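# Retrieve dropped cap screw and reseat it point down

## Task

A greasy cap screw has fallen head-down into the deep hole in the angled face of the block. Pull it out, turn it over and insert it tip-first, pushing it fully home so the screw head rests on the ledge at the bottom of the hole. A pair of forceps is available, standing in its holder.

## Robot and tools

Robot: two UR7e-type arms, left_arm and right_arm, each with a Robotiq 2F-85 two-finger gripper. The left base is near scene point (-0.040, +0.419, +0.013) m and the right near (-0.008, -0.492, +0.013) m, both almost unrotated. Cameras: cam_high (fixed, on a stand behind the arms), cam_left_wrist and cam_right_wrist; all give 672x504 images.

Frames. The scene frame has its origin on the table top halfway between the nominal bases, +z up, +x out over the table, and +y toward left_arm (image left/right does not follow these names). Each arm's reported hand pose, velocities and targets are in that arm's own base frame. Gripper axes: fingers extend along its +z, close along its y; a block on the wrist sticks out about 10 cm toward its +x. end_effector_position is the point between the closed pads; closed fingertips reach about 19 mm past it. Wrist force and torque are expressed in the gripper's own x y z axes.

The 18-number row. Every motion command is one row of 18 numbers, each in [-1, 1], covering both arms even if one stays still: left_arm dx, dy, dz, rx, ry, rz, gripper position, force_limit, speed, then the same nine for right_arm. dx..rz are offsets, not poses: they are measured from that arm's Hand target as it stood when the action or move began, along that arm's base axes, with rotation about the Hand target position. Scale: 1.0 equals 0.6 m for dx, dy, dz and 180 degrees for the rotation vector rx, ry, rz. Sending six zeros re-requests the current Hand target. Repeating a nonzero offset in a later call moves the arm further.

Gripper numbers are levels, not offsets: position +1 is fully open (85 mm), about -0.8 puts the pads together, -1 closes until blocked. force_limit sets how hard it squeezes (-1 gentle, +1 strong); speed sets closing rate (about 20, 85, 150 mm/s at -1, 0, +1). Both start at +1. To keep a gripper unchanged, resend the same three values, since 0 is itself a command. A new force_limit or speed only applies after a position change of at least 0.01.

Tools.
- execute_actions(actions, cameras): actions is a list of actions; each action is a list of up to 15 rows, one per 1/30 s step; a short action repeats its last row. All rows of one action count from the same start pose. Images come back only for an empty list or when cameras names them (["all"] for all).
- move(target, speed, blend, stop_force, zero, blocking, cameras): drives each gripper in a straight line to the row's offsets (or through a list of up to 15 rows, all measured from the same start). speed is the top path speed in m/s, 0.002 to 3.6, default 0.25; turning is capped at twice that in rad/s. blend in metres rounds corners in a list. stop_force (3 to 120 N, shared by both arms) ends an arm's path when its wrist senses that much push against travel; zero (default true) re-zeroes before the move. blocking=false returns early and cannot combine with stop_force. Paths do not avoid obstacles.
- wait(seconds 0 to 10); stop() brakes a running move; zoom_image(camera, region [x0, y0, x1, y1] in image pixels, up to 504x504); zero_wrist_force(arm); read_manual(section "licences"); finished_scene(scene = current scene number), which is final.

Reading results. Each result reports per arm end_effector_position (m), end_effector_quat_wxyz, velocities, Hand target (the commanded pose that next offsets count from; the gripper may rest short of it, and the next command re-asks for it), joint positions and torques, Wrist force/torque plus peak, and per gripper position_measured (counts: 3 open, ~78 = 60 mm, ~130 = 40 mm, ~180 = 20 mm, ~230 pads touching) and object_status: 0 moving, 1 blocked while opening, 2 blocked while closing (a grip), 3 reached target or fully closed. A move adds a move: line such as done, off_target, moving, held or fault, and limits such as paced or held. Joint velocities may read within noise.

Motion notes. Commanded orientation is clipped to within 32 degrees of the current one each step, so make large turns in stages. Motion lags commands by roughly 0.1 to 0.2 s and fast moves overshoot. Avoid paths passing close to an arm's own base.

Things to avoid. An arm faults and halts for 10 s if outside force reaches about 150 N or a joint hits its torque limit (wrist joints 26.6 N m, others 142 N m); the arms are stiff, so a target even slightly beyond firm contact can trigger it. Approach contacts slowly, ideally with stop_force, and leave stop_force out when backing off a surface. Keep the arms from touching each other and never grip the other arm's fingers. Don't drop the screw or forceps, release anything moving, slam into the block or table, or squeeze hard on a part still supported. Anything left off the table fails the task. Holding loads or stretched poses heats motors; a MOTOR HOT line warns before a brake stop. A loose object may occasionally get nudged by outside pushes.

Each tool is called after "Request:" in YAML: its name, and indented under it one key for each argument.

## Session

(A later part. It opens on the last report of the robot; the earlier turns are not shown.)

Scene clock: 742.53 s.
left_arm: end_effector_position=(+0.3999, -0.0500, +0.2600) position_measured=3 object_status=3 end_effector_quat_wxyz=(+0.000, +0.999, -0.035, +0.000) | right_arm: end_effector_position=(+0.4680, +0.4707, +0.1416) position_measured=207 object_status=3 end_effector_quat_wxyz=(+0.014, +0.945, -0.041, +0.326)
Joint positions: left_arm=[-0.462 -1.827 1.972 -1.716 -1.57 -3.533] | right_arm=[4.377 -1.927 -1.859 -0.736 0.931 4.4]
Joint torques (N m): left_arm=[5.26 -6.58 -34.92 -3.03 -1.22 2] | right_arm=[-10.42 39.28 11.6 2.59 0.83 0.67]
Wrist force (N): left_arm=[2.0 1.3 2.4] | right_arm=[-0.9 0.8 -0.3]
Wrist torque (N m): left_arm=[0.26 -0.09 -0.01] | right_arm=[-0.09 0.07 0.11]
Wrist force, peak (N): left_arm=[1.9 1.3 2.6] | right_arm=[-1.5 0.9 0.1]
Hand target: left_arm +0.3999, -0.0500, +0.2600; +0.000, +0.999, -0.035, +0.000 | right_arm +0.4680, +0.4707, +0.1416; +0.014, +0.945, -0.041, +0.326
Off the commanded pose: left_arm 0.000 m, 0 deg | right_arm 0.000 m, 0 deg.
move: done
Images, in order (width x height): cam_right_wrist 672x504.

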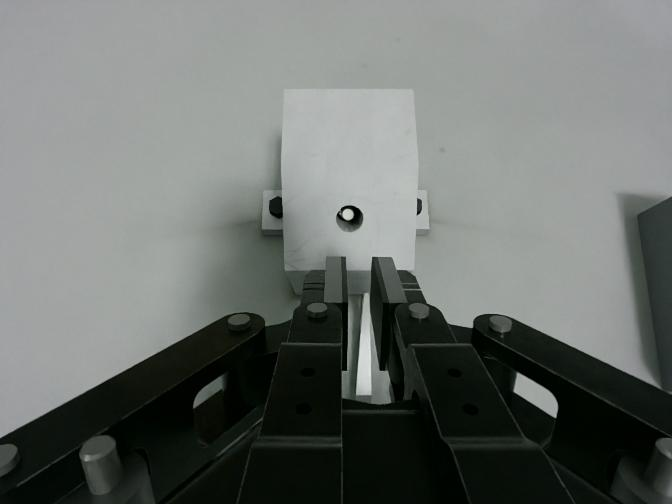

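Request:
wait:
  seconds: 0
  cameras: ["cam_high","cam_left_wrist","cam_right_wrist"]

Request:
zoom_image:
  camera: "cam_right_wrist"
  region: [280, 240, 450, 410]

Request:
zoom_image:
  camera: "cam_high"
  region: [240, 220, 400, 380]

Scene clock: 752.67 s.
left_arm: end_effector_position=(+0.3999, -0.0500, +0.2600) position_measured=3 object_status=3 end_effector_quat_wxyz=(+0.000, +0.999, -0.035, +0.000) | right_arm: end_effector_position=(+0.4680, +0.4707, +0.1416) position_measured=207 object_status=3 end_effector_quat_wxyz=(+0.014, +0.945, -0.041, +0.326)
Joint positions: left_arm=[-0.462 -1.827 1.972 -1.716 -1.57 -3.533] | right_arm=[4.377 -1.927 -1.859 -0.736 0.931 4.4]
Joint torques (N m): left_arm=[5.5 -6.2 -35.25 -2.81 -1.31 1.94] | right_arm=[-8.74 39.96 12.22 2.69 0.81 0.66]
Wrist force (N): left_arm=[1.9 1.3 2.3] | right_arm=[-0.9 0.7 -0.5]
Wrist torque (N m): left_arm=[0.27 -0.08 -0.01] | right_arm=[-0.10 0.07 0.11]
Wrist force, peak (N): left_arm=[2.0 1.3 2.5] | right_arm=[-1.4 0.6 -0.2]
Hand target: left_arm +0.3999, -0.0500, +0.2600; +0.000, +0.999, -0.035, +0.000 | right_arm +0.4680, +0.4707, +0.1416; +0.014, +0.945, -0.041, +0.326
Tool commands: left_gripper/position=+1.0 left_gripper/force_limit=+1.0 left_gripper/speed=+1.0 right_gripper/position=-0.615 right_gripper/force_limit=-1.0 right_gripper/speed=-0.6
Off the commanded pose: left_arm 0.000 m, 0 deg | right_arm 0.000 m, 0 deg.

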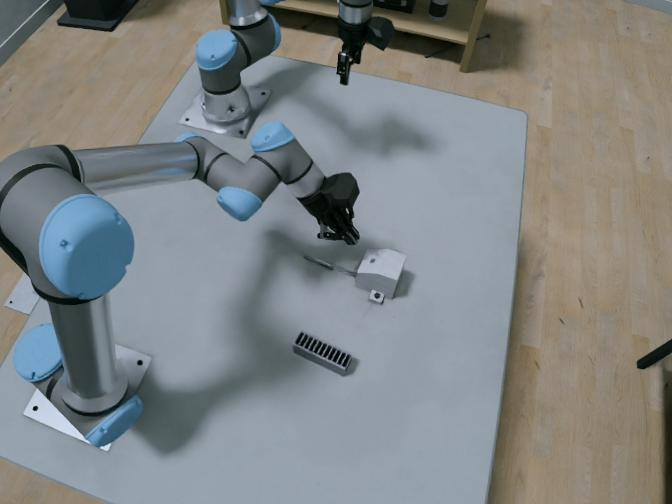

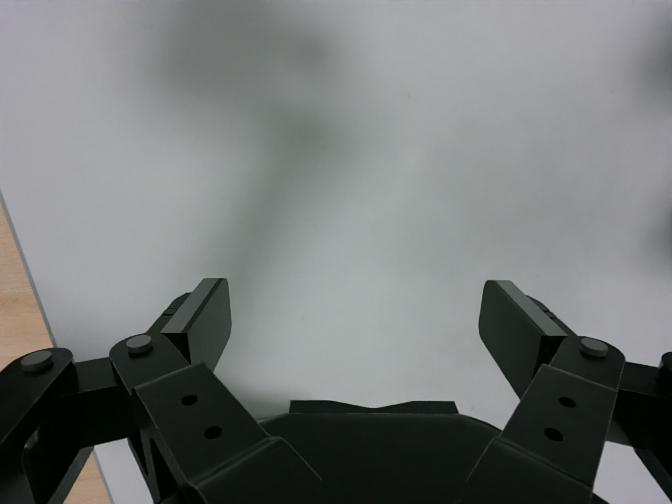

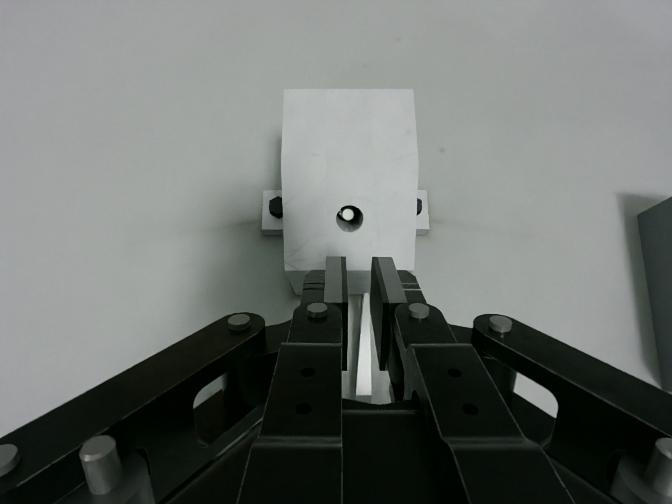

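Scaled by 2.965 from the camera's 672x504 image, which has a finer 960x720 frame.

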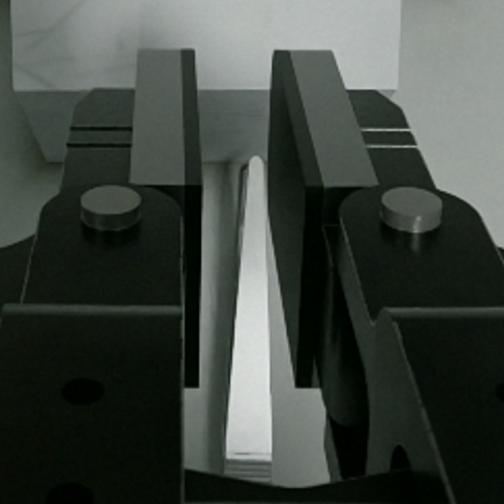

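Scaled by 3.150 from the camera's 672x504 image, which has a finer 960x720 frame.

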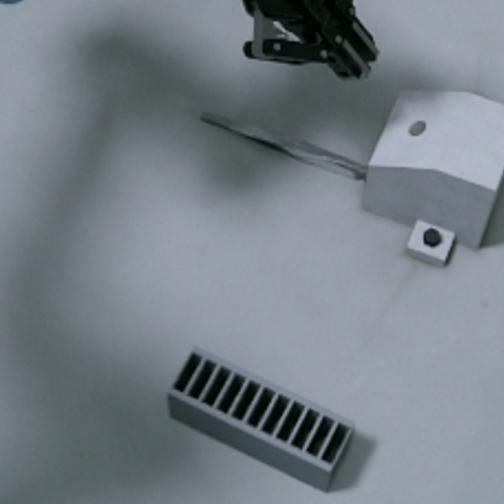

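Request:
move:
  target: [0,0,0,0,0,0,1,1,1,-0.03,0.0022,0.1807,0.0184,0.2103,0,1,-1,1]
  cameras: ["cam_right_wrist"]
  speed: 0.25

Request:
zoom_image:
  camera: "cam_right_wrist"
  region: [230, 150, 480, 400]

Scene clock: 808.63 s.
left_arm: end_effector_position=(+0.3999, -0.0500, +0.2600) position_measured=3 object_status=3 end_effector_quat_wxyz=(+0.000, +0.999, -0.035, +0.000) | right_arm: end_effector_position=(+0.4501, +0.4720, +0.2498) position_measured=3 object_status=3 end_effector_quat_wxyz=(+0.000, +0.999, -0.043, +0.000) end_effector_velocity=(-0.001, +0.000, +0.001) end_effector_angular_velocity=(+0.000, +0.006, -0.001)
Joint positions: left_arm=[-0.462 -1.827 1.972 -1.716 -1.57 -3.533] | right_arm=[4.157 -1.932 -1.346 -1.434 1.57 4.244]
Joint velocities: left_arm=[within noise] | right_arm=[-0.001 0 0.003 -0.006 0.005 0]
Joint torques (N m): left_arm=[5.96 -6.25 -36.12 -2.59 -1.09 2.11] | right_arm=[5.93 48.4 34.26 0.98 2.18 -0.14]
Wrist force (N): left_arm=[1.8 1.1 2.3] | right_arm=[-2.0 1.9 -0.9]
Wrist torque (N m): left_arm=[0.22 -0.07 -0.01] | right_arm=[-0.05 0.32 0.30]
Wrist force, peak (N): left_arm=[1.9 1.4 2.6] | right_arm=[-1.8 1.9 -1.4]
Hand target: left_arm +0.3999, -0.0500, +0.2600; +0.000, +0.999, -0.035, +0.000 | right_arm +0.4500, +0.4720, +0.2500; +0.000, +0.999, -0.043, +0.000
Off the commanded pose: left_arm 0.000 m, 0 deg | right_arm 0.000 m, 0 deg.
move: done
Images, in order (width x height): cam_right_wrist 672x504.

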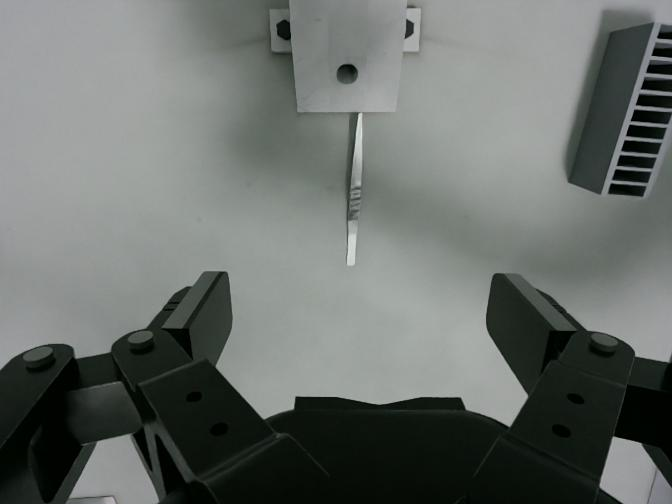

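Scaled by 2.016 from the camera's 672x504 image, which has a finer 960x720 frame.

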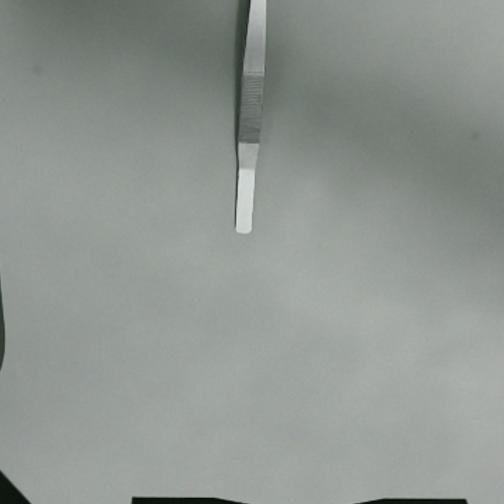

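Request:
move:
  target: [0,0,0,0,0,0,1,1,1,0.0152,-0.0603,-0.2833,0,0,-0.0106,-1,-1,0.5]
  speed: 0.25

Request:
move:
  target: [0,0,0,0,0,0,1,1,1,0,0,-0.1067,0,0,0,-1,-1,0.5]
  speed: 0.06
  stop_force: 6
  cameras: ["cam_right_wrist"]

Scene clock: 894.70 s.
left_arm: end_effector_position=(+0.3999, -0.0500, +0.2600) position_measured=3 object_status=3 end_effector_quat_wxyz=(+0.000, +0.999, -0.035, +0.000) | right_arm: end_effector_position=(+0.4592, +0.4358, +0.0801) position_measured=233 object_status=3 end_effector_quat_wxyz=(+0.000, +0.998, -0.060, +0.000)
Joint positions: left_arm=[-0.462 -1.827 1.972 -1.716 -1.57 -3.533] | right_arm=[4.113 -2.024 -1.674 -1.013 1.57 4.233]
Joint torques (N m): left_arm=[5.29 -6.13 -35.08 -2.41 -1.19 1.98] | right_arm=[10.72 32.83 11.35 4.89 -2.18 0.85]
Wrist force (N): left_arm=[1.9 1.2 2.3] | right_arm=[-2.3 1.7 -1.1]
Wrist torque (N m): left_arm=[0.25 -0.07 -0.02] | right_arm=[-0.12 0.39 0.41]
Wrist force, peak (N): left_arm=[1.9 1.4 2.5] | right_arm=[-2.1 1.0 -4.1]
Hand target: left_arm +0.3999, -0.0500, +0.2600; +0.000, +0.999, -0.035, +0.000 | right_arm +0.4592, +0.4358, +0.0800; +0.000, +0.998, -0.060, +0.000
Off the commanded pose: left_arm 0.000 m, 0 deg | right_arm 0.000 m, 0 deg.
move: done

Scene clock: 896.87 s.
left_arm: end_effector_position=(+0.3999, -0.0500, +0.2600) position_measured=3 object_status=3 end_effector_quat_wxyz=(+0.000, +0.999, -0.035, +0.000) | right_arm: end_effector_position=(+0.4592, +0.4359, +0.0160) position_measured=233 object_status=3 end_effector_quat_wxyz=(+0.000, +0.998, -0.060, +0.000)
Joint positions: left_arm=[-0.462 -1.827 1.972 -1.716 -1.57 -3.533] | right_arm=[4.113 -2.114 -1.73 -0.868 1.57 4.233]
Joint torques (N m): left_arm=[5.39 -6.35 -35.71 -2.39 -1.14 1.96] | right_arm=[8.84 50.56 27.12 3.72 -1.52 0.58]
Wrist force (N): left_arm=[1.8 1.1 2.3] | right_arm=[-2.6 1.5 -0.9]
Wrist torque (N m): left_arm=[0.23 -0.05 -0.01] | right_arm=[-0.15 0.44 0.40]
Wrist force, peak (N): left_arm=[2.0 1.3 2.4] | right_arm=[-2.4 1.7 -1.8]
Hand target: left_arm +0.3999, -0.0500, +0.2600; +0.000, +0.999, -0.035, +0.000 | right_arm +0.4592, +0.4358, +0.0160; +0.000, +0.998, -0.060, +0.000
Off the commanded pose: left_arm 0.000 m, 0 deg | right_arm 0.000 m, 0 deg.
move: done
Images, in order (width x height): cam_right_wrist 672x504.

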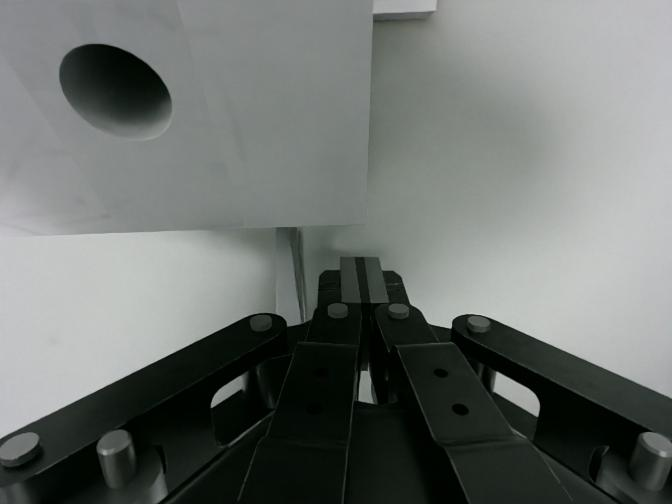

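Request:
move:
  target: [0,0,0,0,0,0,1,1,1,0.0038,0.0315,0,0,0,0,-1,-1,0.5]
  speed: 0.04
  stop_force: 6
  cameras: ["cam_right_wrist"]

Scene clock: 915.17 s.
left_arm: end_effector_position=(+0.3999, -0.0500, +0.2600) position_measured=3 object_status=3 end_effector_quat_wxyz=(+0.000, +0.999, -0.035, +0.000) | right_arm: end_effector_position=(+0.4614, +0.4548, +0.0160) position_measured=233 object_status=3 end_effector_quat_wxyz=(+0.000, +0.998, -0.060, +0.000)
Joint positions: left_arm=[-0.462 -1.827 1.972 -1.716 -1.57 -3.533] | right_arm=[4.127 -2.142 -1.682 -0.889 1.57 4.247]
Joint torques (N m): left_arm=[4.85 -7.23 -35.27 -2.34 -1.13 1.94] | right_arm=[-13.35 51.5 10.46 4.63 -1.23 -1.72]
Wrist force (N): left_arm=[1.8 1.1 2.3] | right_arm=[-2.4 1.6 -1.0]
Wrist torque (N m): left_arm=[0.23 -0.07 -0.01] | right_arm=[-0.13 0.40 0.32]
Wrist force, peak (N): left_arm=[1.9 1.3 2.6] | right_arm=[-2.2 2.5 -0.7]
Hand target: left_arm +0.3999, -0.0500, +0.2600; +0.000, +0.999, -0.035, +0.000 | right_arm +0.4614, +0.4547, +0.0160; +0.000, +0.998, -0.060, +0.000
Off the commanded pose: left_arm 0.000 m, 0 deg | right_arm 0.000 m, 0 deg.
move: done
Images, in order (width x height): cam_right_wrist 672x504.

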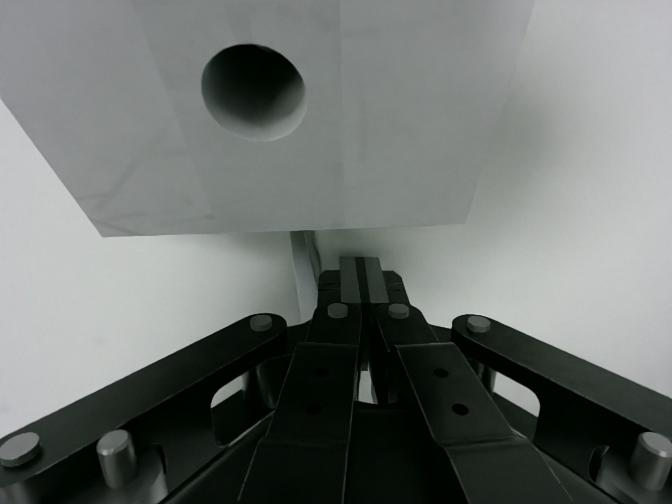

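Request:
zoom_image:
  camera: "cam_right_wrist"
  region: [250, 220, 370, 340]

Request:
zoom_image:
  camera: "cam_right_wrist"
  region: [330, 240, 400, 410]

Scaled by 4.200 from the camera's 672x504 image, which has a finer 960x720 frame.

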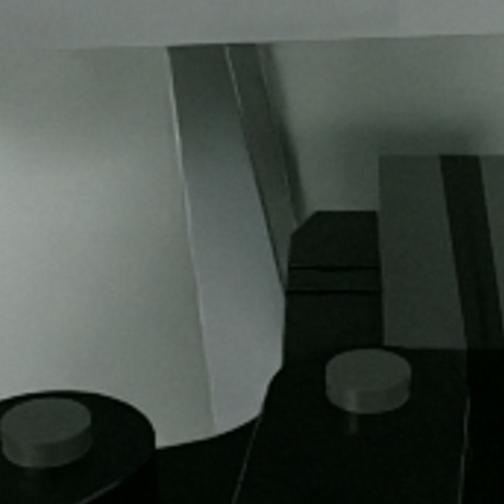

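Scaled by 2.965 from the camera's 672x504 image, which has a finer 960x720 frame.

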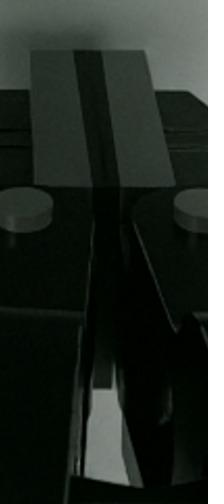

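Request:
move:
  target:
    - [0,0,0,0,0,0,1,1,1,0,-0.008,0.0833,0,0,0,-1,-1,0.5]
    - [0,0,0,0,0,0,1,1,1,-0.169,0.0255,0.1733,-0.0305,-0.2481,0,-0.115,-1,0.5]
  speed: 0.2
  blend: [0.02,0]
  cameras: ["cam_right_wrist"]

Scene clock: 1042.10 s.
left_arm: end_effector_position=(+0.3999, -0.0500, +0.2600) position_measured=3 object_status=3 end_effector_quat_wxyz=(+0.000, +0.999, -0.035, +0.000) | right_arm: end_effector_position=(+0.3600, +0.4700, +0.1200) position_measured=143 object_status=0 end_effector_quat_wxyz=(+0.024, +0.922, -0.055, +0.382)
Joint positions: left_arm=[-0.462 -1.827 1.972 -1.716 -1.57 -3.533] | right_arm=[4.62 -1.854 -2.033 -0.855 0.785 4.752]
Joint torques (N m): left_arm=[4.88 -7.34 -34.5 -2.21 -1.22 1.84] | right_arm=[11.22 16.94 23.99 2.12 -3.79 1.56]
Wrist force (N): left_arm=[1.7 1.2 2.5] | right_arm=[-1.2 0.4 -0.7]
Wrist torque (N m): left_arm=[0.23 -0.04 -0.01] | right_arm=[-0.12 0.15 0.07]
Wrist force, peak (N): left_arm=[1.9 1.3 2.6] | right_arm=[-2.5 1.6 2.0]
Hand target: left_arm +0.3999, -0.0500, +0.2600; +0.000, +0.999, -0.035, +0.000 | right_arm +0.3600, +0.4700, +0.1200; +0.024, +0.922, -0.055, +0.382
Off the commanded pose: left_arm 0.000 m, 0 deg | right_arm 0.000 m, 0 deg.
move: done
Images, in order (width x height): cam_right_wrist 672x504.

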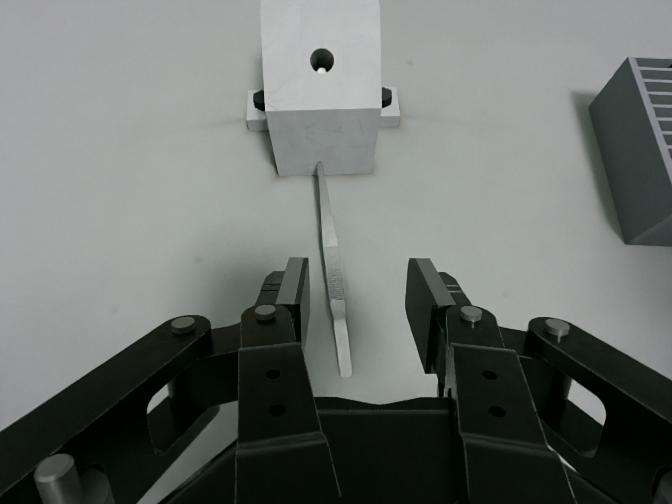

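Request:
zoom_image:
  camera: "cam_right_wrist"
  region: [280, 150, 400, 390]

Scaled by 2.100 from the camera's 672x504 image, which has a finer 960x720 frame.

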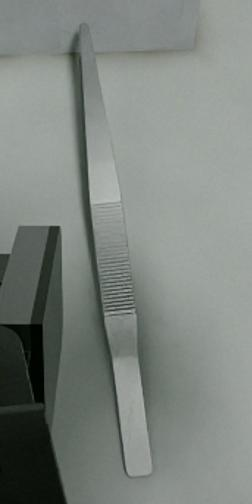

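Request:
move:
  target: [0,0,0,0,0,0,1,1,1,0.0905,0.0032,-0.15,0,0,0.0417,-0.115,-1,0.5]
  speed: 0.15
  cameras: ["cam_right_wrist"]

Request:
move:
  target: [0,0,0,0,0,0,1,1,1,0,0,-0.0567,0,0,0,-0.115,-1,0.5]
  speed: 0.02
  stop_force: 4
  cameras: ["cam_right_wrist"]

Scene clock: 1080.73 s.
left_arm: end_effector_position=(+0.3999, -0.0500, +0.2600) position_measured=3 object_status=3 end_effector_quat_wxyz=(+0.000, +0.999, -0.035, +0.000) | right_arm: end_effector_position=(+0.4143, +0.4719, +0.0300) position_measured=143 object_status=3 end_effector_quat_wxyz=(-0.001, +0.924, +0.005, +0.383) end_effector_velocity=(+0.000, +0.001, +0.000) end_effector_angular_velocity=(+0.002, -0.001, +0.003)
Joint positions: left_arm=[-0.462 -1.827 1.972 -1.716 -1.57 -3.533] | right_arm=[4.51 -2.095 -2.091 -0.32 0.807 4.416]
Joint velocities: left_arm=[within noise] | right_arm=[0.001 -0.001 -0.001 0.006 -0.001 -0.003]
Joint torques (N m): left_arm=[5.4 -7.5 -34.86 -2.18 -1.14 1.9] | right_arm=[4.78 22.7 22.31 4.55 -3.74 -1.61]
Wrist force (N): left_arm=[1.9 1.2 2.3] | right_arm=[-0.8 0.3 -0.3]
Wrist torque (N m): left_arm=[0.24 -0.07 -0.01] | right_arm=[-0.17 0.09 -0.04]
Wrist force, peak (N): left_arm=[2.1 1.2 2.4] | right_arm=[-1.7 0.7 2.0]
Hand target: left_arm +0.3999, -0.0500, +0.2600; +0.000, +0.999, -0.035, +0.000 | right_arm +0.4143, +0.4720, +0.0300; -0.001, +0.924, +0.005, +0.383
Off the commanded pose: left_arm 0.000 m, 0 deg | right_arm 0.000 m, 0 deg.
move: done
Images, in order (width x height): cam_right_wrist 672x504.

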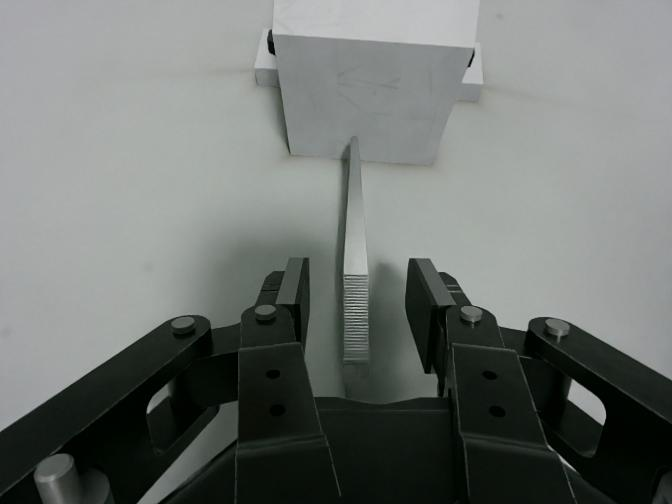

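Scene clock: 1082.80 s.
left_arm: end_effector_position=(+0.3999, -0.0500, +0.2600) position_measured=3 object_status=3 end_effector_quat_wxyz=(+0.000, +0.999, -0.035, +0.000) | right_arm: end_effector_position=(+0.4143, +0.4720, +0.0071) position_measured=143 object_status=3 end_effector_quat_wxyz=(-0.001, +0.924, +0.005, +0.383)
Joint positions: left_arm=[-0.462 -1.827 1.972 -1.716 -1.57 -3.533] | right_arm=[4.51 -2.15 -2.093 -0.262 0.807 4.416]
Joint torques (N m): left_arm=[5.66 -7.59 -35.25 -2.25 -1.22 2.03] | right_arm=[-4.8 40.67 13.9 4.32 -0.34 -1.24]
Wrist force (N): left_arm=[1.8 1.2 2.6] | right_arm=[3.5 1.1 -2.3]
Wrist torque (N m): left_arm=[0.25 -0.07 -0.01] | right_arm=[0.01 0.05 0.08]
Wrist force, peak (N): left_arm=[2.0 1.3 2.6] | right_arm=[20.3 8.6 -32.9]
Hand target: left_arm +0.3999, -0.0500, +0.2600; +0.000, +0.999, -0.035, +0.000 | right_arm +0.4143, +0.4720, +0.0071; -0.001, +0.924, +0.005, +0.383 (not the last commanded pose)
Off the commanded pose: left_arm 0.000 m, 0 deg | right_arm 0.011 m, 0 deg.
move: contact (right_arm)
Images, in order (width x height): cam_right_wrist 672x504.

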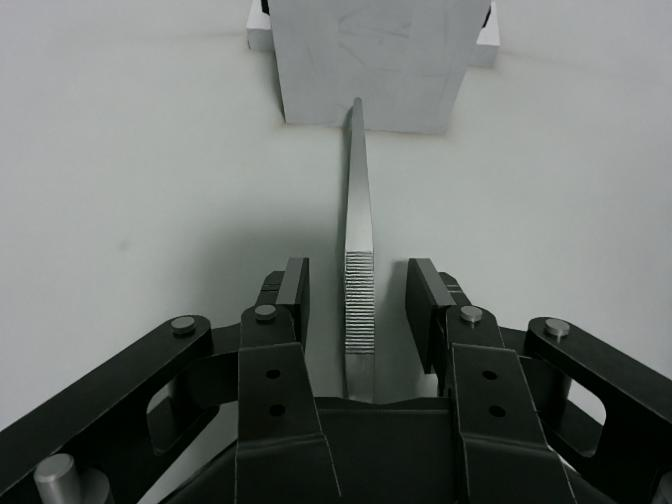

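Request:
move:
  target:
    - [0,0,0,0,0,0,1,1,1,0,0,0.0055,0,0,0,-0.115,-1,0.5]
    - [0,0,0,0,0,0,1,1,1,0,0,0.0055,0,0,0,-1,-1,-1]
  speed: 0.02

Request:
move:
  target: [0,0,0,0,0,0,1,1,1,0,0,0.15,0,0,0,-1,-1,-1]
  speed: 0.1
  cameras: ["cam_right_wrist","cam_high"]

Scene clock: 1098.33 s.
left_arm: end_effector_position=(+0.3999, -0.0500, +0.2600) position_measured=3 object_status=3 end_effector_quat_wxyz=(+0.000, +0.999, -0.035, +0.000) | right_arm: end_effector_position=(+0.4143, +0.4720, +0.0104) position_measured=206 object_status=0 end_effector_quat_wxyz=(-0.001, +0.924, +0.005, +0.383)
Joint positions: left_arm=[-0.462 -1.827 1.972 -1.716 -1.57 -3.533] | right_arm=[4.51 -2.142 -2.093 -0.271 0.807 4.416]
Joint torques (N m): left_arm=[5.38 -7.58 -34.76 -2.07 -1.22 1.96] | right_arm=[-11.17 22.71 19.82 4.87 -2.9 0.09]
Wrist force (N): left_arm=[1.9 1.1 2.5] | right_arm=[-1.1 1.0 -0.4]
Wrist torque (N m): left_arm=[0.23 -0.08 -0.01] | right_arm=[-0.05 0.12 0.00]
Wrist force, peak (N): left_arm=[1.8 1.1 2.6] | right_arm=[3.5 0.8 -2.0]
Hand target: left_arm +0.3999, -0.0500, +0.2600; +0.000, +0.999, -0.035, +0.000 | right_arm +0.4143, +0.4720, +0.0104; -0.001, +0.924, +0.005, +0.383
Off the commanded pose: left_arm 0.000 m, 0 deg | right_arm 0.000 m, 0 deg.
move: done

Scene clock: 1099.70 s.
left_arm: end_effector_position=(+0.3999, -0.0500, +0.2600) position_measured=3 object_status=3 end_effector_quat_wxyz=(+0.000, +0.999, -0.035, +0.000) | right_arm: end_effector_position=(+0.4144, +0.4720, +0.1004) position_measured=206 object_status=2 end_effector_quat_wxyz=(-0.001, +0.924, +0.005, +0.383)
Joint positions: left_arm=[-0.462 -1.827 1.972 -1.716 -1.57 -3.533] | right_arm=[4.51 -1.941 -2.06 -0.505 0.807 4.416]
Joint torques (N m): left_arm=[5.27 -7.45 -35.19 -2.05 -1.09 2.05] | right_arm=[9 34.85 7.62 2.5 -2.56 0.4]
Wrist force (N): left_arm=[1.8 1.1 2.3] | right_arm=[-1.2 0.9 0.2]
Wrist torque (N m): left_arm=[0.22 -0.07 -0.01] | right_arm=[-0.08 0.12 -0.03]
Wrist force, peak (N): left_arm=[1.9 1.2 2.6] | right_arm=[-2.4 0.9 0.8]
Hand target: left_arm +0.3999, -0.0500, +0.2600; +0.000, +0.999, -0.035, +0.000 | right_arm +0.4143, +0.4720, +0.1004; -0.001, +0.924, +0.005, +0.383
Off the commanded pose: left_arm 0.000 m, 0 deg | right_arm 0.000 m, 0 deg.
move: done
Images, in order (width x height): cam_high 672x504, cam_right_wrist 672x504.

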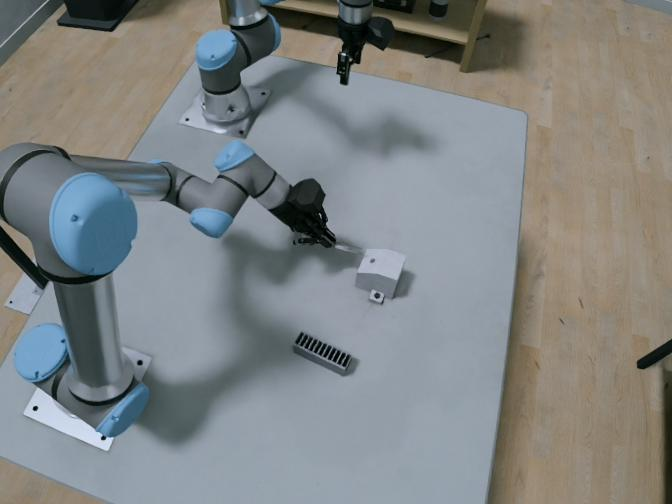

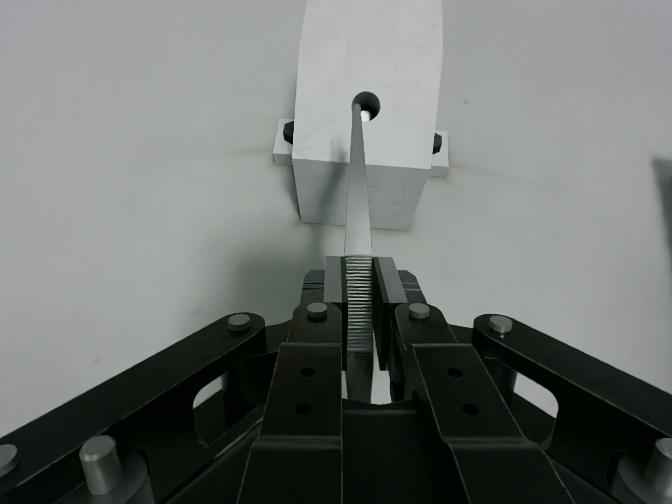

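Request:
move:
  target:
    - [0,0,0,0,0,0,1,1,1,0.0762,-0.2033,0.2,0.2146,0.185,-0.2089,-1,-1,-1]
    - [0,0,0,0,0,0,1,1,1,0.1505,-0.4198,0.1077,0.4293,0.37,-0.4177,-1,-1,-1]
  speed: 0.25
  blend: [0.05,0]
  cameras: ["cam_right_wrist","cam_high"]

Scene clock: 1215.87 s.
left_arm: end_effector_position=(+0.3999, -0.0500, +0.2600) position_measured=3 object_status=3 end_effector_quat_wxyz=(+0.000, +0.999, -0.035, +0.000) | right_arm: end_effector_position=(+0.5046, +0.2201, +0.1649) position_measured=206 object_status=2 end_effector_quat_wxyz=(+0.303, -0.596, +0.697, +0.259)
Joint positions: left_arm=[-0.462 -1.827 1.972 -1.716 -1.57 -3.533] | right_arm=[3.497 -1.801 -2.144 -0.283 2.262 5.401]
Joint torques (N m): left_arm=[4.94 -8.21 -34.8 -2.09 -1.15 1.9] | right_arm=[-2.43 31.3 25.9 3.74 3.08 0.86]
Wrist force (N): left_arm=[1.7 1.2 2.4] | right_arm=[-2.8 4.5 -0.3]
Wrist torque (N m): left_arm=[0.24 -0.05 -0.01] | right_arm=[0.44 0.62 0.78]
Wrist force, peak (N): left_arm=[1.9 1.2 2.6] | right_arm=[-2.9 4.7 -0.1]
Hand target: left_arm +0.3999, -0.0500, +0.2600; +0.000, +0.999, -0.035, +0.000 | right_arm +0.5046, +0.2201, +0.1650; +0.303, -0.596, +0.697, +0.259
Off the commanded pose: left_arm 0.000 m, 0 deg | right_arm 0.000 m, 0 deg.
move: done
Images, in order (width x height): cam_high 672x504, cam_right_wrist 672x504.

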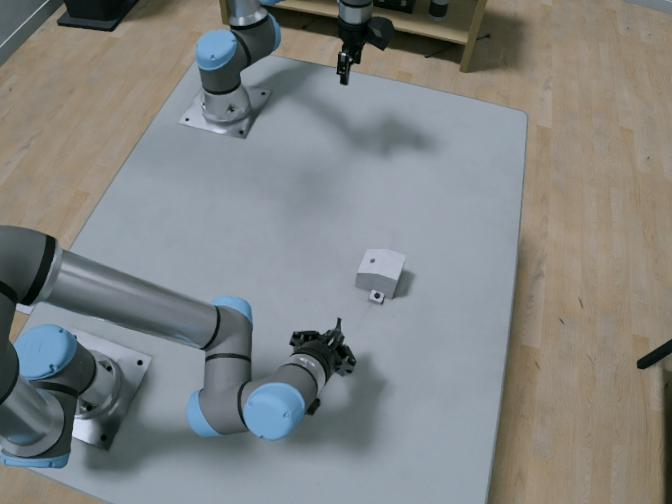

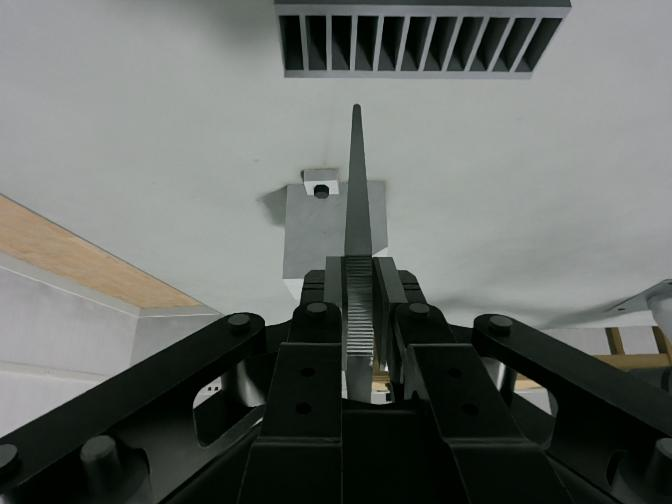

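Request:
zoom_image:
  camera: "cam_right_wrist"
  region: [270, 0, 450, 120]

Scaled by 2.800 from the camera's 672x504 image, which has a finer 960x720 frame.

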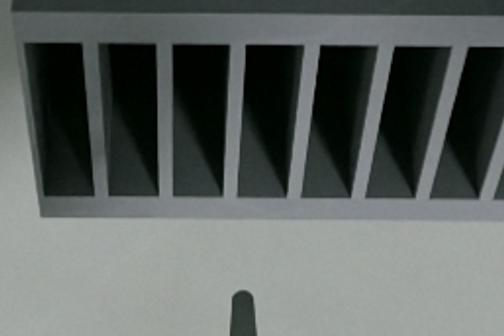

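Request:
move:
  target: [0,0,0,0,0,0,1,1,1,-0.0108,-0.0173,-0.0333,0,0,0,-1,-1,-1]
  speed: 0.1
  cameras: ["cam_right_wrist"]

Request:
zoom_image:
  camera: "cam_right_wrist"
  region: [270, 0, 450, 120]

Scene clock: 1273.93 s.
left_arm: end_effector_position=(+0.3999, -0.0500, +0.2600) position_measured=3 object_status=3 end_effector_quat_wxyz=(+0.000, +0.999, -0.035, +0.000) | right_arm: end_effector_position=(+0.4982, +0.2096, +0.1450) position_measured=206 object_status=2 end_effector_quat_wxyz=(+0.303, -0.596, +0.697, +0.259)
Joint positions: left_arm=[-0.462 -1.827 1.972 -1.716 -1.57 -3.533] | right_arm=[3.481 -1.826 -2.182 -0.233 2.27 5.382]
Joint torques (N m): left_arm=[5.37 -8.3 -34.9 -2.16 -1.09 1.83] | right_arm=[10.85 39.46 24.07 1.6 0.64 1.26]
Wrist force (N): left_arm=[1.7 1.2 2.3] | right_arm=[-2.7 4.5 0.1]
Wrist torque (N m): left_arm=[0.25 -0.05 -0.01] | right_arm=[0.44 0.61 0.74]
Wrist force, peak (N): left_arm=[2.1 1.4 2.4] | right_arm=[-3.7 4.3 -0.1]
Hand target: left_arm +0.3999, -0.0500, +0.2600; +0.000, +0.999, -0.035, +0.000 | right_arm +0.4982, +0.2097, +0.1451; +0.303, -0.596, +0.697, +0.259
Off the commanded pose: left_arm 0.000 m, 0 deg | right_arm 0.000 m, 0 deg.
move: done
Images, in order (width x height): cam_right_wrist 672x504.

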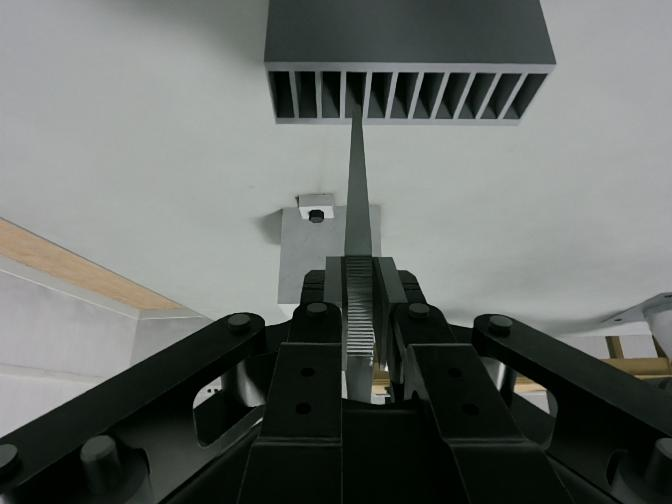

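Scaled by 2.800 from the camera's 672x504 image, which has a finer 960x720 frame.

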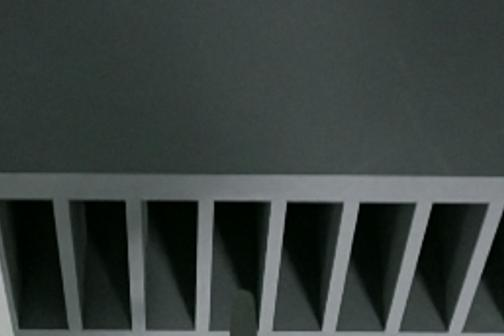

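Request:
move:
  target: [0,0,0,0,0,0,1,1,1,0.0003,0,-0.04,0,0,0,-1,-1,-1]
  speed: 0.03
  stop_force: 5
  cameras: ["cam_right_wrist"]

Scene clock: 1295.53 s.
left_arm: end_effector_position=(+0.3999, -0.0500, +0.2600) position_measured=3 object_status=3 end_effector_quat_wxyz=(+0.000, +0.999, -0.035, +0.000) | right_arm: end_effector_position=(+0.4983, +0.2097, +0.1211) position_measured=206 object_status=2 end_effector_quat_wxyz=(+0.303, -0.596, +0.697, +0.259)
Joint positions: left_arm=[-0.462 -1.827 1.972 -1.716 -1.57 -3.533] | right_arm=[3.481 -1.881 -2.199 -0.161 2.27 5.382]
Joint torques (N m): left_arm=[5.13 -8.82 -35.43 -2.13 -1.18 1.95] | right_arm=[-12.65 39.25 24.29 2.57 3.82 0.8]
Wrist force (N): left_arm=[1.9 1.0 2.4] | right_arm=[-2.3 4.8 -0.4]
Wrist torque (N m): left_arm=[0.22 -0.07 -0.01] | right_arm=[0.48 0.62 0.73]
Wrist force, peak (N): left_arm=[1.9 1.1 2.6] | right_arm=[-3.9 4.6 -1.0]
Hand target: left_arm +0.3999, -0.0500, +0.2600; +0.000, +0.999, -0.035, +0.000 | right_arm +0.4983, +0.2097, +0.1211; +0.303, -0.596, +0.697, +0.259
Off the commanded pose: left_arm 0.000 m, 0 deg | right_arm 0.000 m, 0 deg.
move: done
Images, in order (width x height): cam_right_wrist 672x504.

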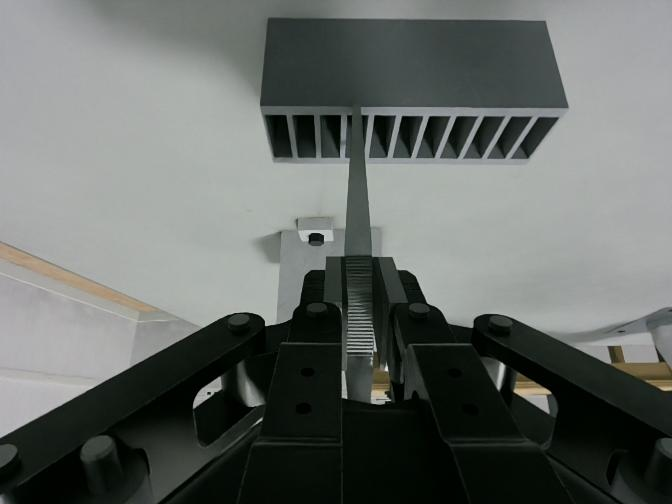

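Request:
zoom_image:
  camera: "cam_right_wrist"
  region: [310, 80, 410, 180]

Scaled by 5.040 from the camera's 672x504 image, which has a finer 960x720 frame.

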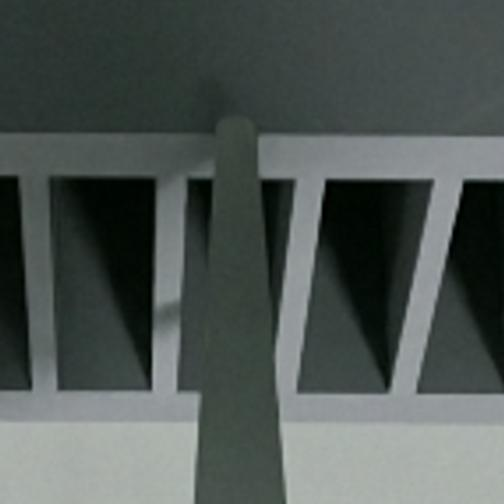

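Request:
move:
  target: [0,0,0,0,0,0,1,1,1,-0.0012,0.0043,0.0315,0.0219,-0.0035,0,-1,-1,-1]
  speed: 0.08
  cameras: ["cam_right_wrist"]

Request:
zoom_image:
  camera: "cam_right_wrist"
  region: [290, 50, 430, 190]

Scene clock: 1355.43 s.
left_arm: end_effector_position=(+0.3999, -0.0500, +0.2600) position_measured=3 object_status=3 end_effector_quat_wxyz=(+0.000, +0.999, -0.035, +0.000) | right_arm: end_effector_position=(+0.4977, +0.2122, +0.1400) position_measured=206 object_status=2 end_effector_quat_wxyz=(+0.328, -0.587, +0.686, +0.279)
Joint positions: left_arm=[-0.462 -1.827 1.972 -1.716 -1.57 -3.533] | right_arm=[3.463 -1.876 -2.201 -0.119 2.332 5.401]
Joint torques (N m): left_arm=[5.23 -8.94 -34.76 -2.13 -1.11 1.95] | right_arm=[11.47 25.46 7.63 1.82 -0.81 -1.47]
Wrist force (N): left_arm=[2.0 1.2 2.4] | right_arm=[-2.6 4.9 -0.3]
Wrist torque (N m): left_arm=[0.24 -0.09 -0.01] | right_arm=[0.52 0.61 0.72]
Wrist force, peak (N): left_arm=[2.1 1.2 2.5] | right_arm=[-3.0 5.0 -0.5]
Hand target: left_arm +0.3999, -0.0500, +0.2600; +0.000, +0.999, -0.035, +0.000 | right_arm +0.4976, +0.2123, +0.1400; +0.328, -0.587, +0.686, +0.279
Off the commanded pose: left_arm 0.000 m, 0 deg | right_arm 0.000 m, 0 deg.
move: done
Images, in order (width x height): cam_right_wrist 672x504.

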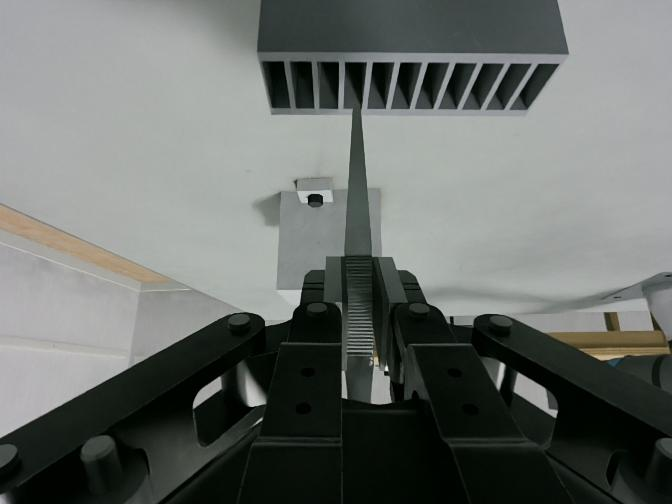

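Scaled by 3.600 from the camera's 672x504 image, which has a finer 960x720 frame.

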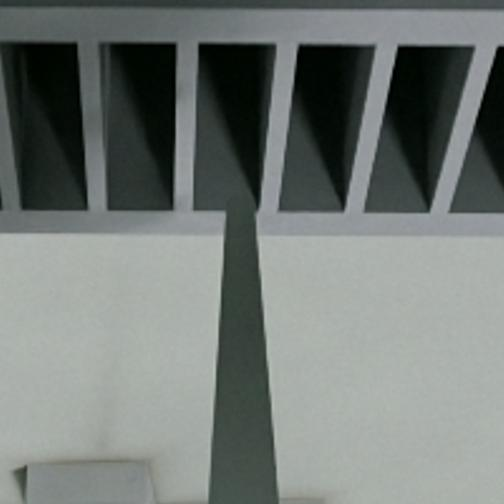

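Request:
move:
  target: [0,0,0,0,0,0,1,1,1,0,0,-0.0467,0,0,0,-1,-1,-1]
  speed: 0.02
  stop_force: 3
  cameras: ["cam_right_wrist"]

Request:
zoom_image:
  camera: "cam_right_wrist"
  region: [290, 60, 430, 200]

Scene clock: 1385.03 s.
left_arm: end_effector_position=(+0.3999, -0.0500, +0.2600) position_measured=3 object_status=3 end_effector_quat_wxyz=(+0.000, +0.999, -0.035, +0.000) | right_arm: end_effector_position=(+0.4976, +0.2123, +0.1119) position_measured=206 object_status=2 end_effector_quat_wxyz=(+0.328, -0.587, +0.686, +0.279)
Joint positions: left_arm=[-0.462 -1.827 1.972 -1.716 -1.57 -3.533] | right_arm=[3.463 -1.944 -2.217 -0.035 2.332 5.401]
Joint torques (N m): left_arm=[5.22 -9.15 -35.13 -2.06 -1.07 1.92] | right_arm=[9.46 40.35 22.75 1.64 2.67 0.71]
Wrist force (N): left_arm=[1.7 1.2 2.4] | right_arm=[-2.6 4.7 -0.1]
Wrist torque (N m): left_arm=[0.24 -0.04 -0.01] | right_arm=[0.48 0.61 0.75]
Wrist force, peak (N): left_arm=[2.0 1.3 2.5] | right_arm=[-3.0 5.1 -0.5]
Hand target: left_arm +0.3999, -0.0500, +0.2600; +0.000, +0.999, -0.035, +0.000 | right_arm +0.4976, +0.2123, +0.1119; +0.328, -0.587, +0.686, +0.279
Off the commanded pose: left_arm 0.000 m, 0 deg | right_arm 0.000 m, 0 deg.
move: done
Images, in order (width x height): cam_right_wrist 672x504.

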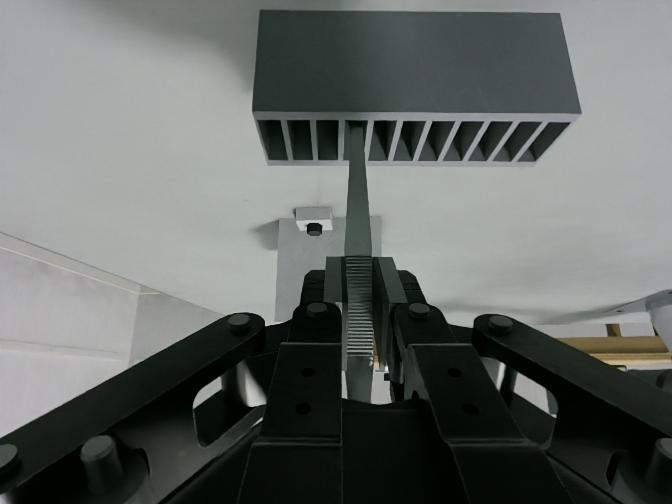

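Scaled by 3.600 from the camera's 672x504 image, which has a finer 960x720 frame.

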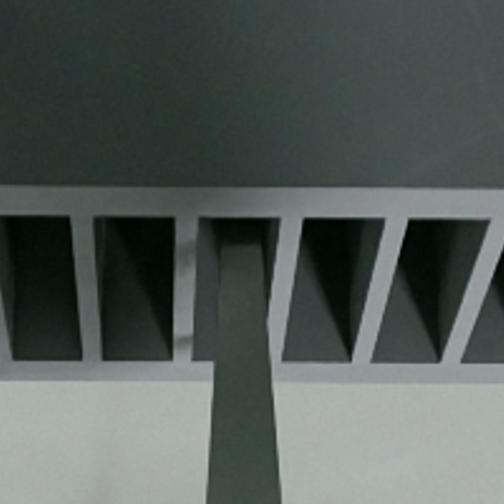

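Request:
move:
  target: [0,0,0,0,0,0,1,1,1,0,0,-0.065,0,0,0,-1,-1,-1]
  speed: 0.02
  stop_force: 4
  cameras: ["cam_right_wrist"]

Scene clock: 1398.10 s.
left_arm: end_effector_position=(+0.3999, -0.0500, +0.2600) position_measured=3 object_status=3 end_effector_quat_wxyz=(+0.000, +0.999, -0.035, +0.000) | right_arm: end_effector_position=(+0.4976, +0.2123, +0.0754) position_measured=206 object_status=2 end_effector_quat_wxyz=(+0.328, -0.587, +0.686, +0.279)
Joint positions: left_arm=[-0.462 -1.827 1.972 -1.716 -1.57 -3.533] | right_arm=[3.463 -2.039 -2.229 0.072 2.332 5.401]
Joint torques (N m): left_arm=[4.7 -9.64 -35.47 -2.17 -1.04 2.08] | right_arm=[8.18 22.96 19.15 4.31 0.58 -1.64]
Wrist force (N): left_arm=[1.7 1.0 2.2] | right_arm=[-6.7 4.4 -2.3]
Wrist torque (N m): left_arm=[0.21 -0.05 -0.01] | right_arm=[0.47 0.72 0.76]
Wrist force, peak (N): left_arm=[1.9 1.3 2.5] | right_arm=[-13.4 4.3 -7.5]
Hand target: left_arm +0.3999, -0.0500, +0.2600; +0.000, +0.999, -0.035, +0.000 | right_arm +0.4976, +0.2123, +0.0754; +0.328, -0.587, +0.686, +0.279 (not the last commanded pose)
Off the commanded pose: left_arm 0.000 m, 0 deg | right_arm 0.002 m, 0 deg.
move: contact (right_arm)
Images, in order (width x height): cam_right_wrist 672x504.

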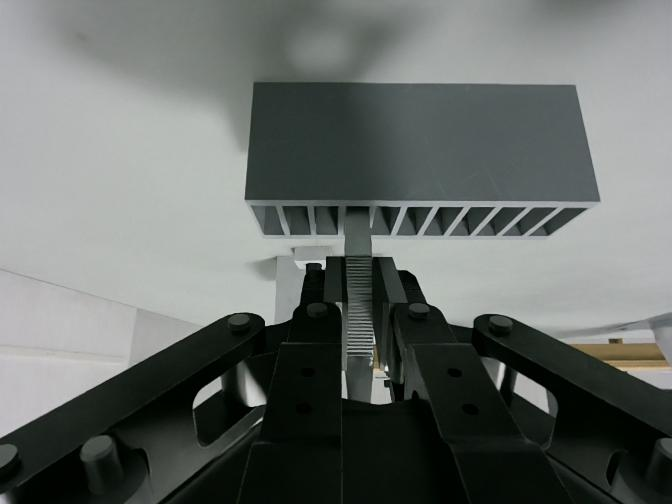

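Request:
move:
  target:
    - [0,0,0,0,0,0,1,1,1,0,0,0.001,0,0,0,0,-1,-0.5]
    - [0,0,0,0,0,0,1,1,1,-0.0152,-0.096,0.0787,0,0,0,0,-1,-0.5]
  speed: [0.02,0.1]
  cameras: ["cam_right_wrist"]

Scene clock: 1437.33 s.
left_arm: end_effector_position=(+0.3999, -0.0500, +0.2600) position_measured=3 object_status=3 end_effector_quat_wxyz=(+0.000, +0.999, -0.035, +0.000) | right_arm: end_effector_position=(+0.4886, +0.1547, +0.1227) position_measured=129 object_status=3 end_effector_quat_wxyz=(+0.328, -0.587, +0.686, +0.279)
Joint positions: left_arm=[-0.462 -1.827 1.972 -1.716 -1.57 -3.533] | right_arm=[3.343 -1.873 -2.239 -0.191 2.386 5.248]
Joint torques (N m): left_arm=[4.81 -9.97 -34.49 -2.11 -1.05 1.93] | right_arm=[1.79 30.14 14.57 1.88 -0.57 -0.71]
Wrist force (N): left_arm=[2.1 1.3 2.4] | right_arm=[-2.8 5.0 -0.7]
Wrist torque (N m): left_arm=[0.26 -0.10 -0.01] | right_arm=[0.54 0.62 0.68]
Wrist force, peak (N): left_arm=[2.1 1.3 2.4] | right_arm=[-6.8 4.4 -2.7]
Hand target: left_arm +0.3999, -0.0500, +0.2600; +0.000, +0.999, -0.035, +0.000 | right_arm +0.4885, +0.1547, +0.1226; +0.328, -0.587, +0.686, +0.279
Off the commanded pose: left_arm 0.000 m, 0 deg | right_arm 0.000 m, 0 deg.
move: done
Images, in order (width x height): cam_right_wrist 672x504.

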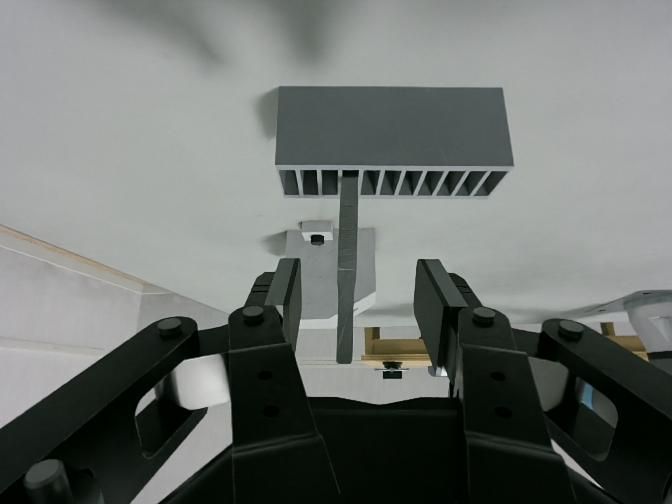

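Request:
move:
  target:
    - [0,0,0,0,0,0,1,1,1,0,-0.0412,0.129,-0.1265,-0.092,0.2319,0,-1,-0.5]
    - [0,0,0,0,0,0,1,1,1,0.0208,0.1255,0.1457,-0.2531,-0.1839,0.4638,1,-1,1]
  speed: 0.25
  blend: [0.03,0]
  cameras: ["cam_right_wrist"]

Scene clock: 1455.43 s.
left_arm: end_effector_position=(+0.3999, -0.0500, +0.2600) position_measured=3 object_status=3 end_effector_quat_wxyz=(+0.000, +0.999, -0.035, +0.000) | right_arm: end_effector_position=(+0.5010, +0.2300, +0.2100) position_measured=3 object_status=0 end_effector_quat_wxyz=(+0.000, +0.997, -0.078, +0.000)
Joint positions: left_arm=[-0.462 -1.827 1.972 -1.716 -1.57 -3.533] | right_arm=[3.816 -1.714 -1.728 -1.27 1.571 3.972]
Joint torques (N m): left_arm=[4.51 -10.56 -35.26 -2.18 -1.16 2.02] | right_arm=[5.03 39.48 14.01 4.45 -2.14 -1.6]
Wrist force (N): left_arm=[1.7 1.2 2.4] | right_arm=[-2.3 2.3 -1.0]
Wrist torque (N m): left_arm=[0.25 -0.05 -0.01] | right_arm=[0.02 0.37 0.30]
Wrist force, peak (N): left_arm=[1.9 1.2 2.5] | right_arm=[-3.2 5.1 -0.6]
Hand target: left_arm +0.3999, -0.0500, +0.2600; +0.000, +0.999, -0.035, +0.000 | right_arm +0.5010, +0.2300, +0.2100; +0.000, +0.997, -0.078, +0.000
Off the commanded pose: left_arm 0.000 m, 0 deg | right_arm 0.000 m, 0 deg.
move: done
Images, in order (width x height): cam_right_wrist 672x504.

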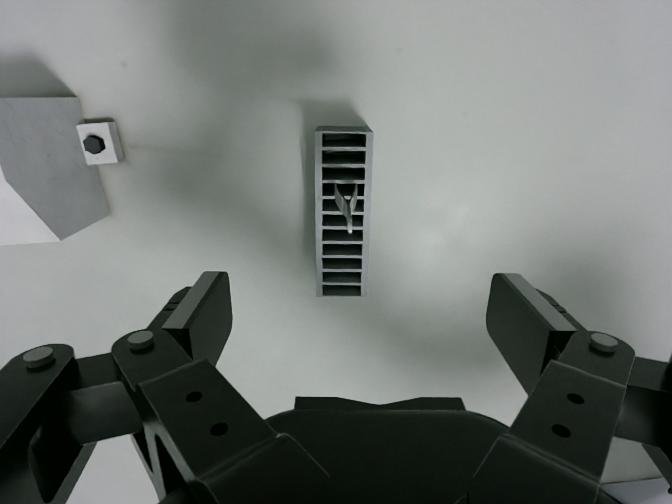

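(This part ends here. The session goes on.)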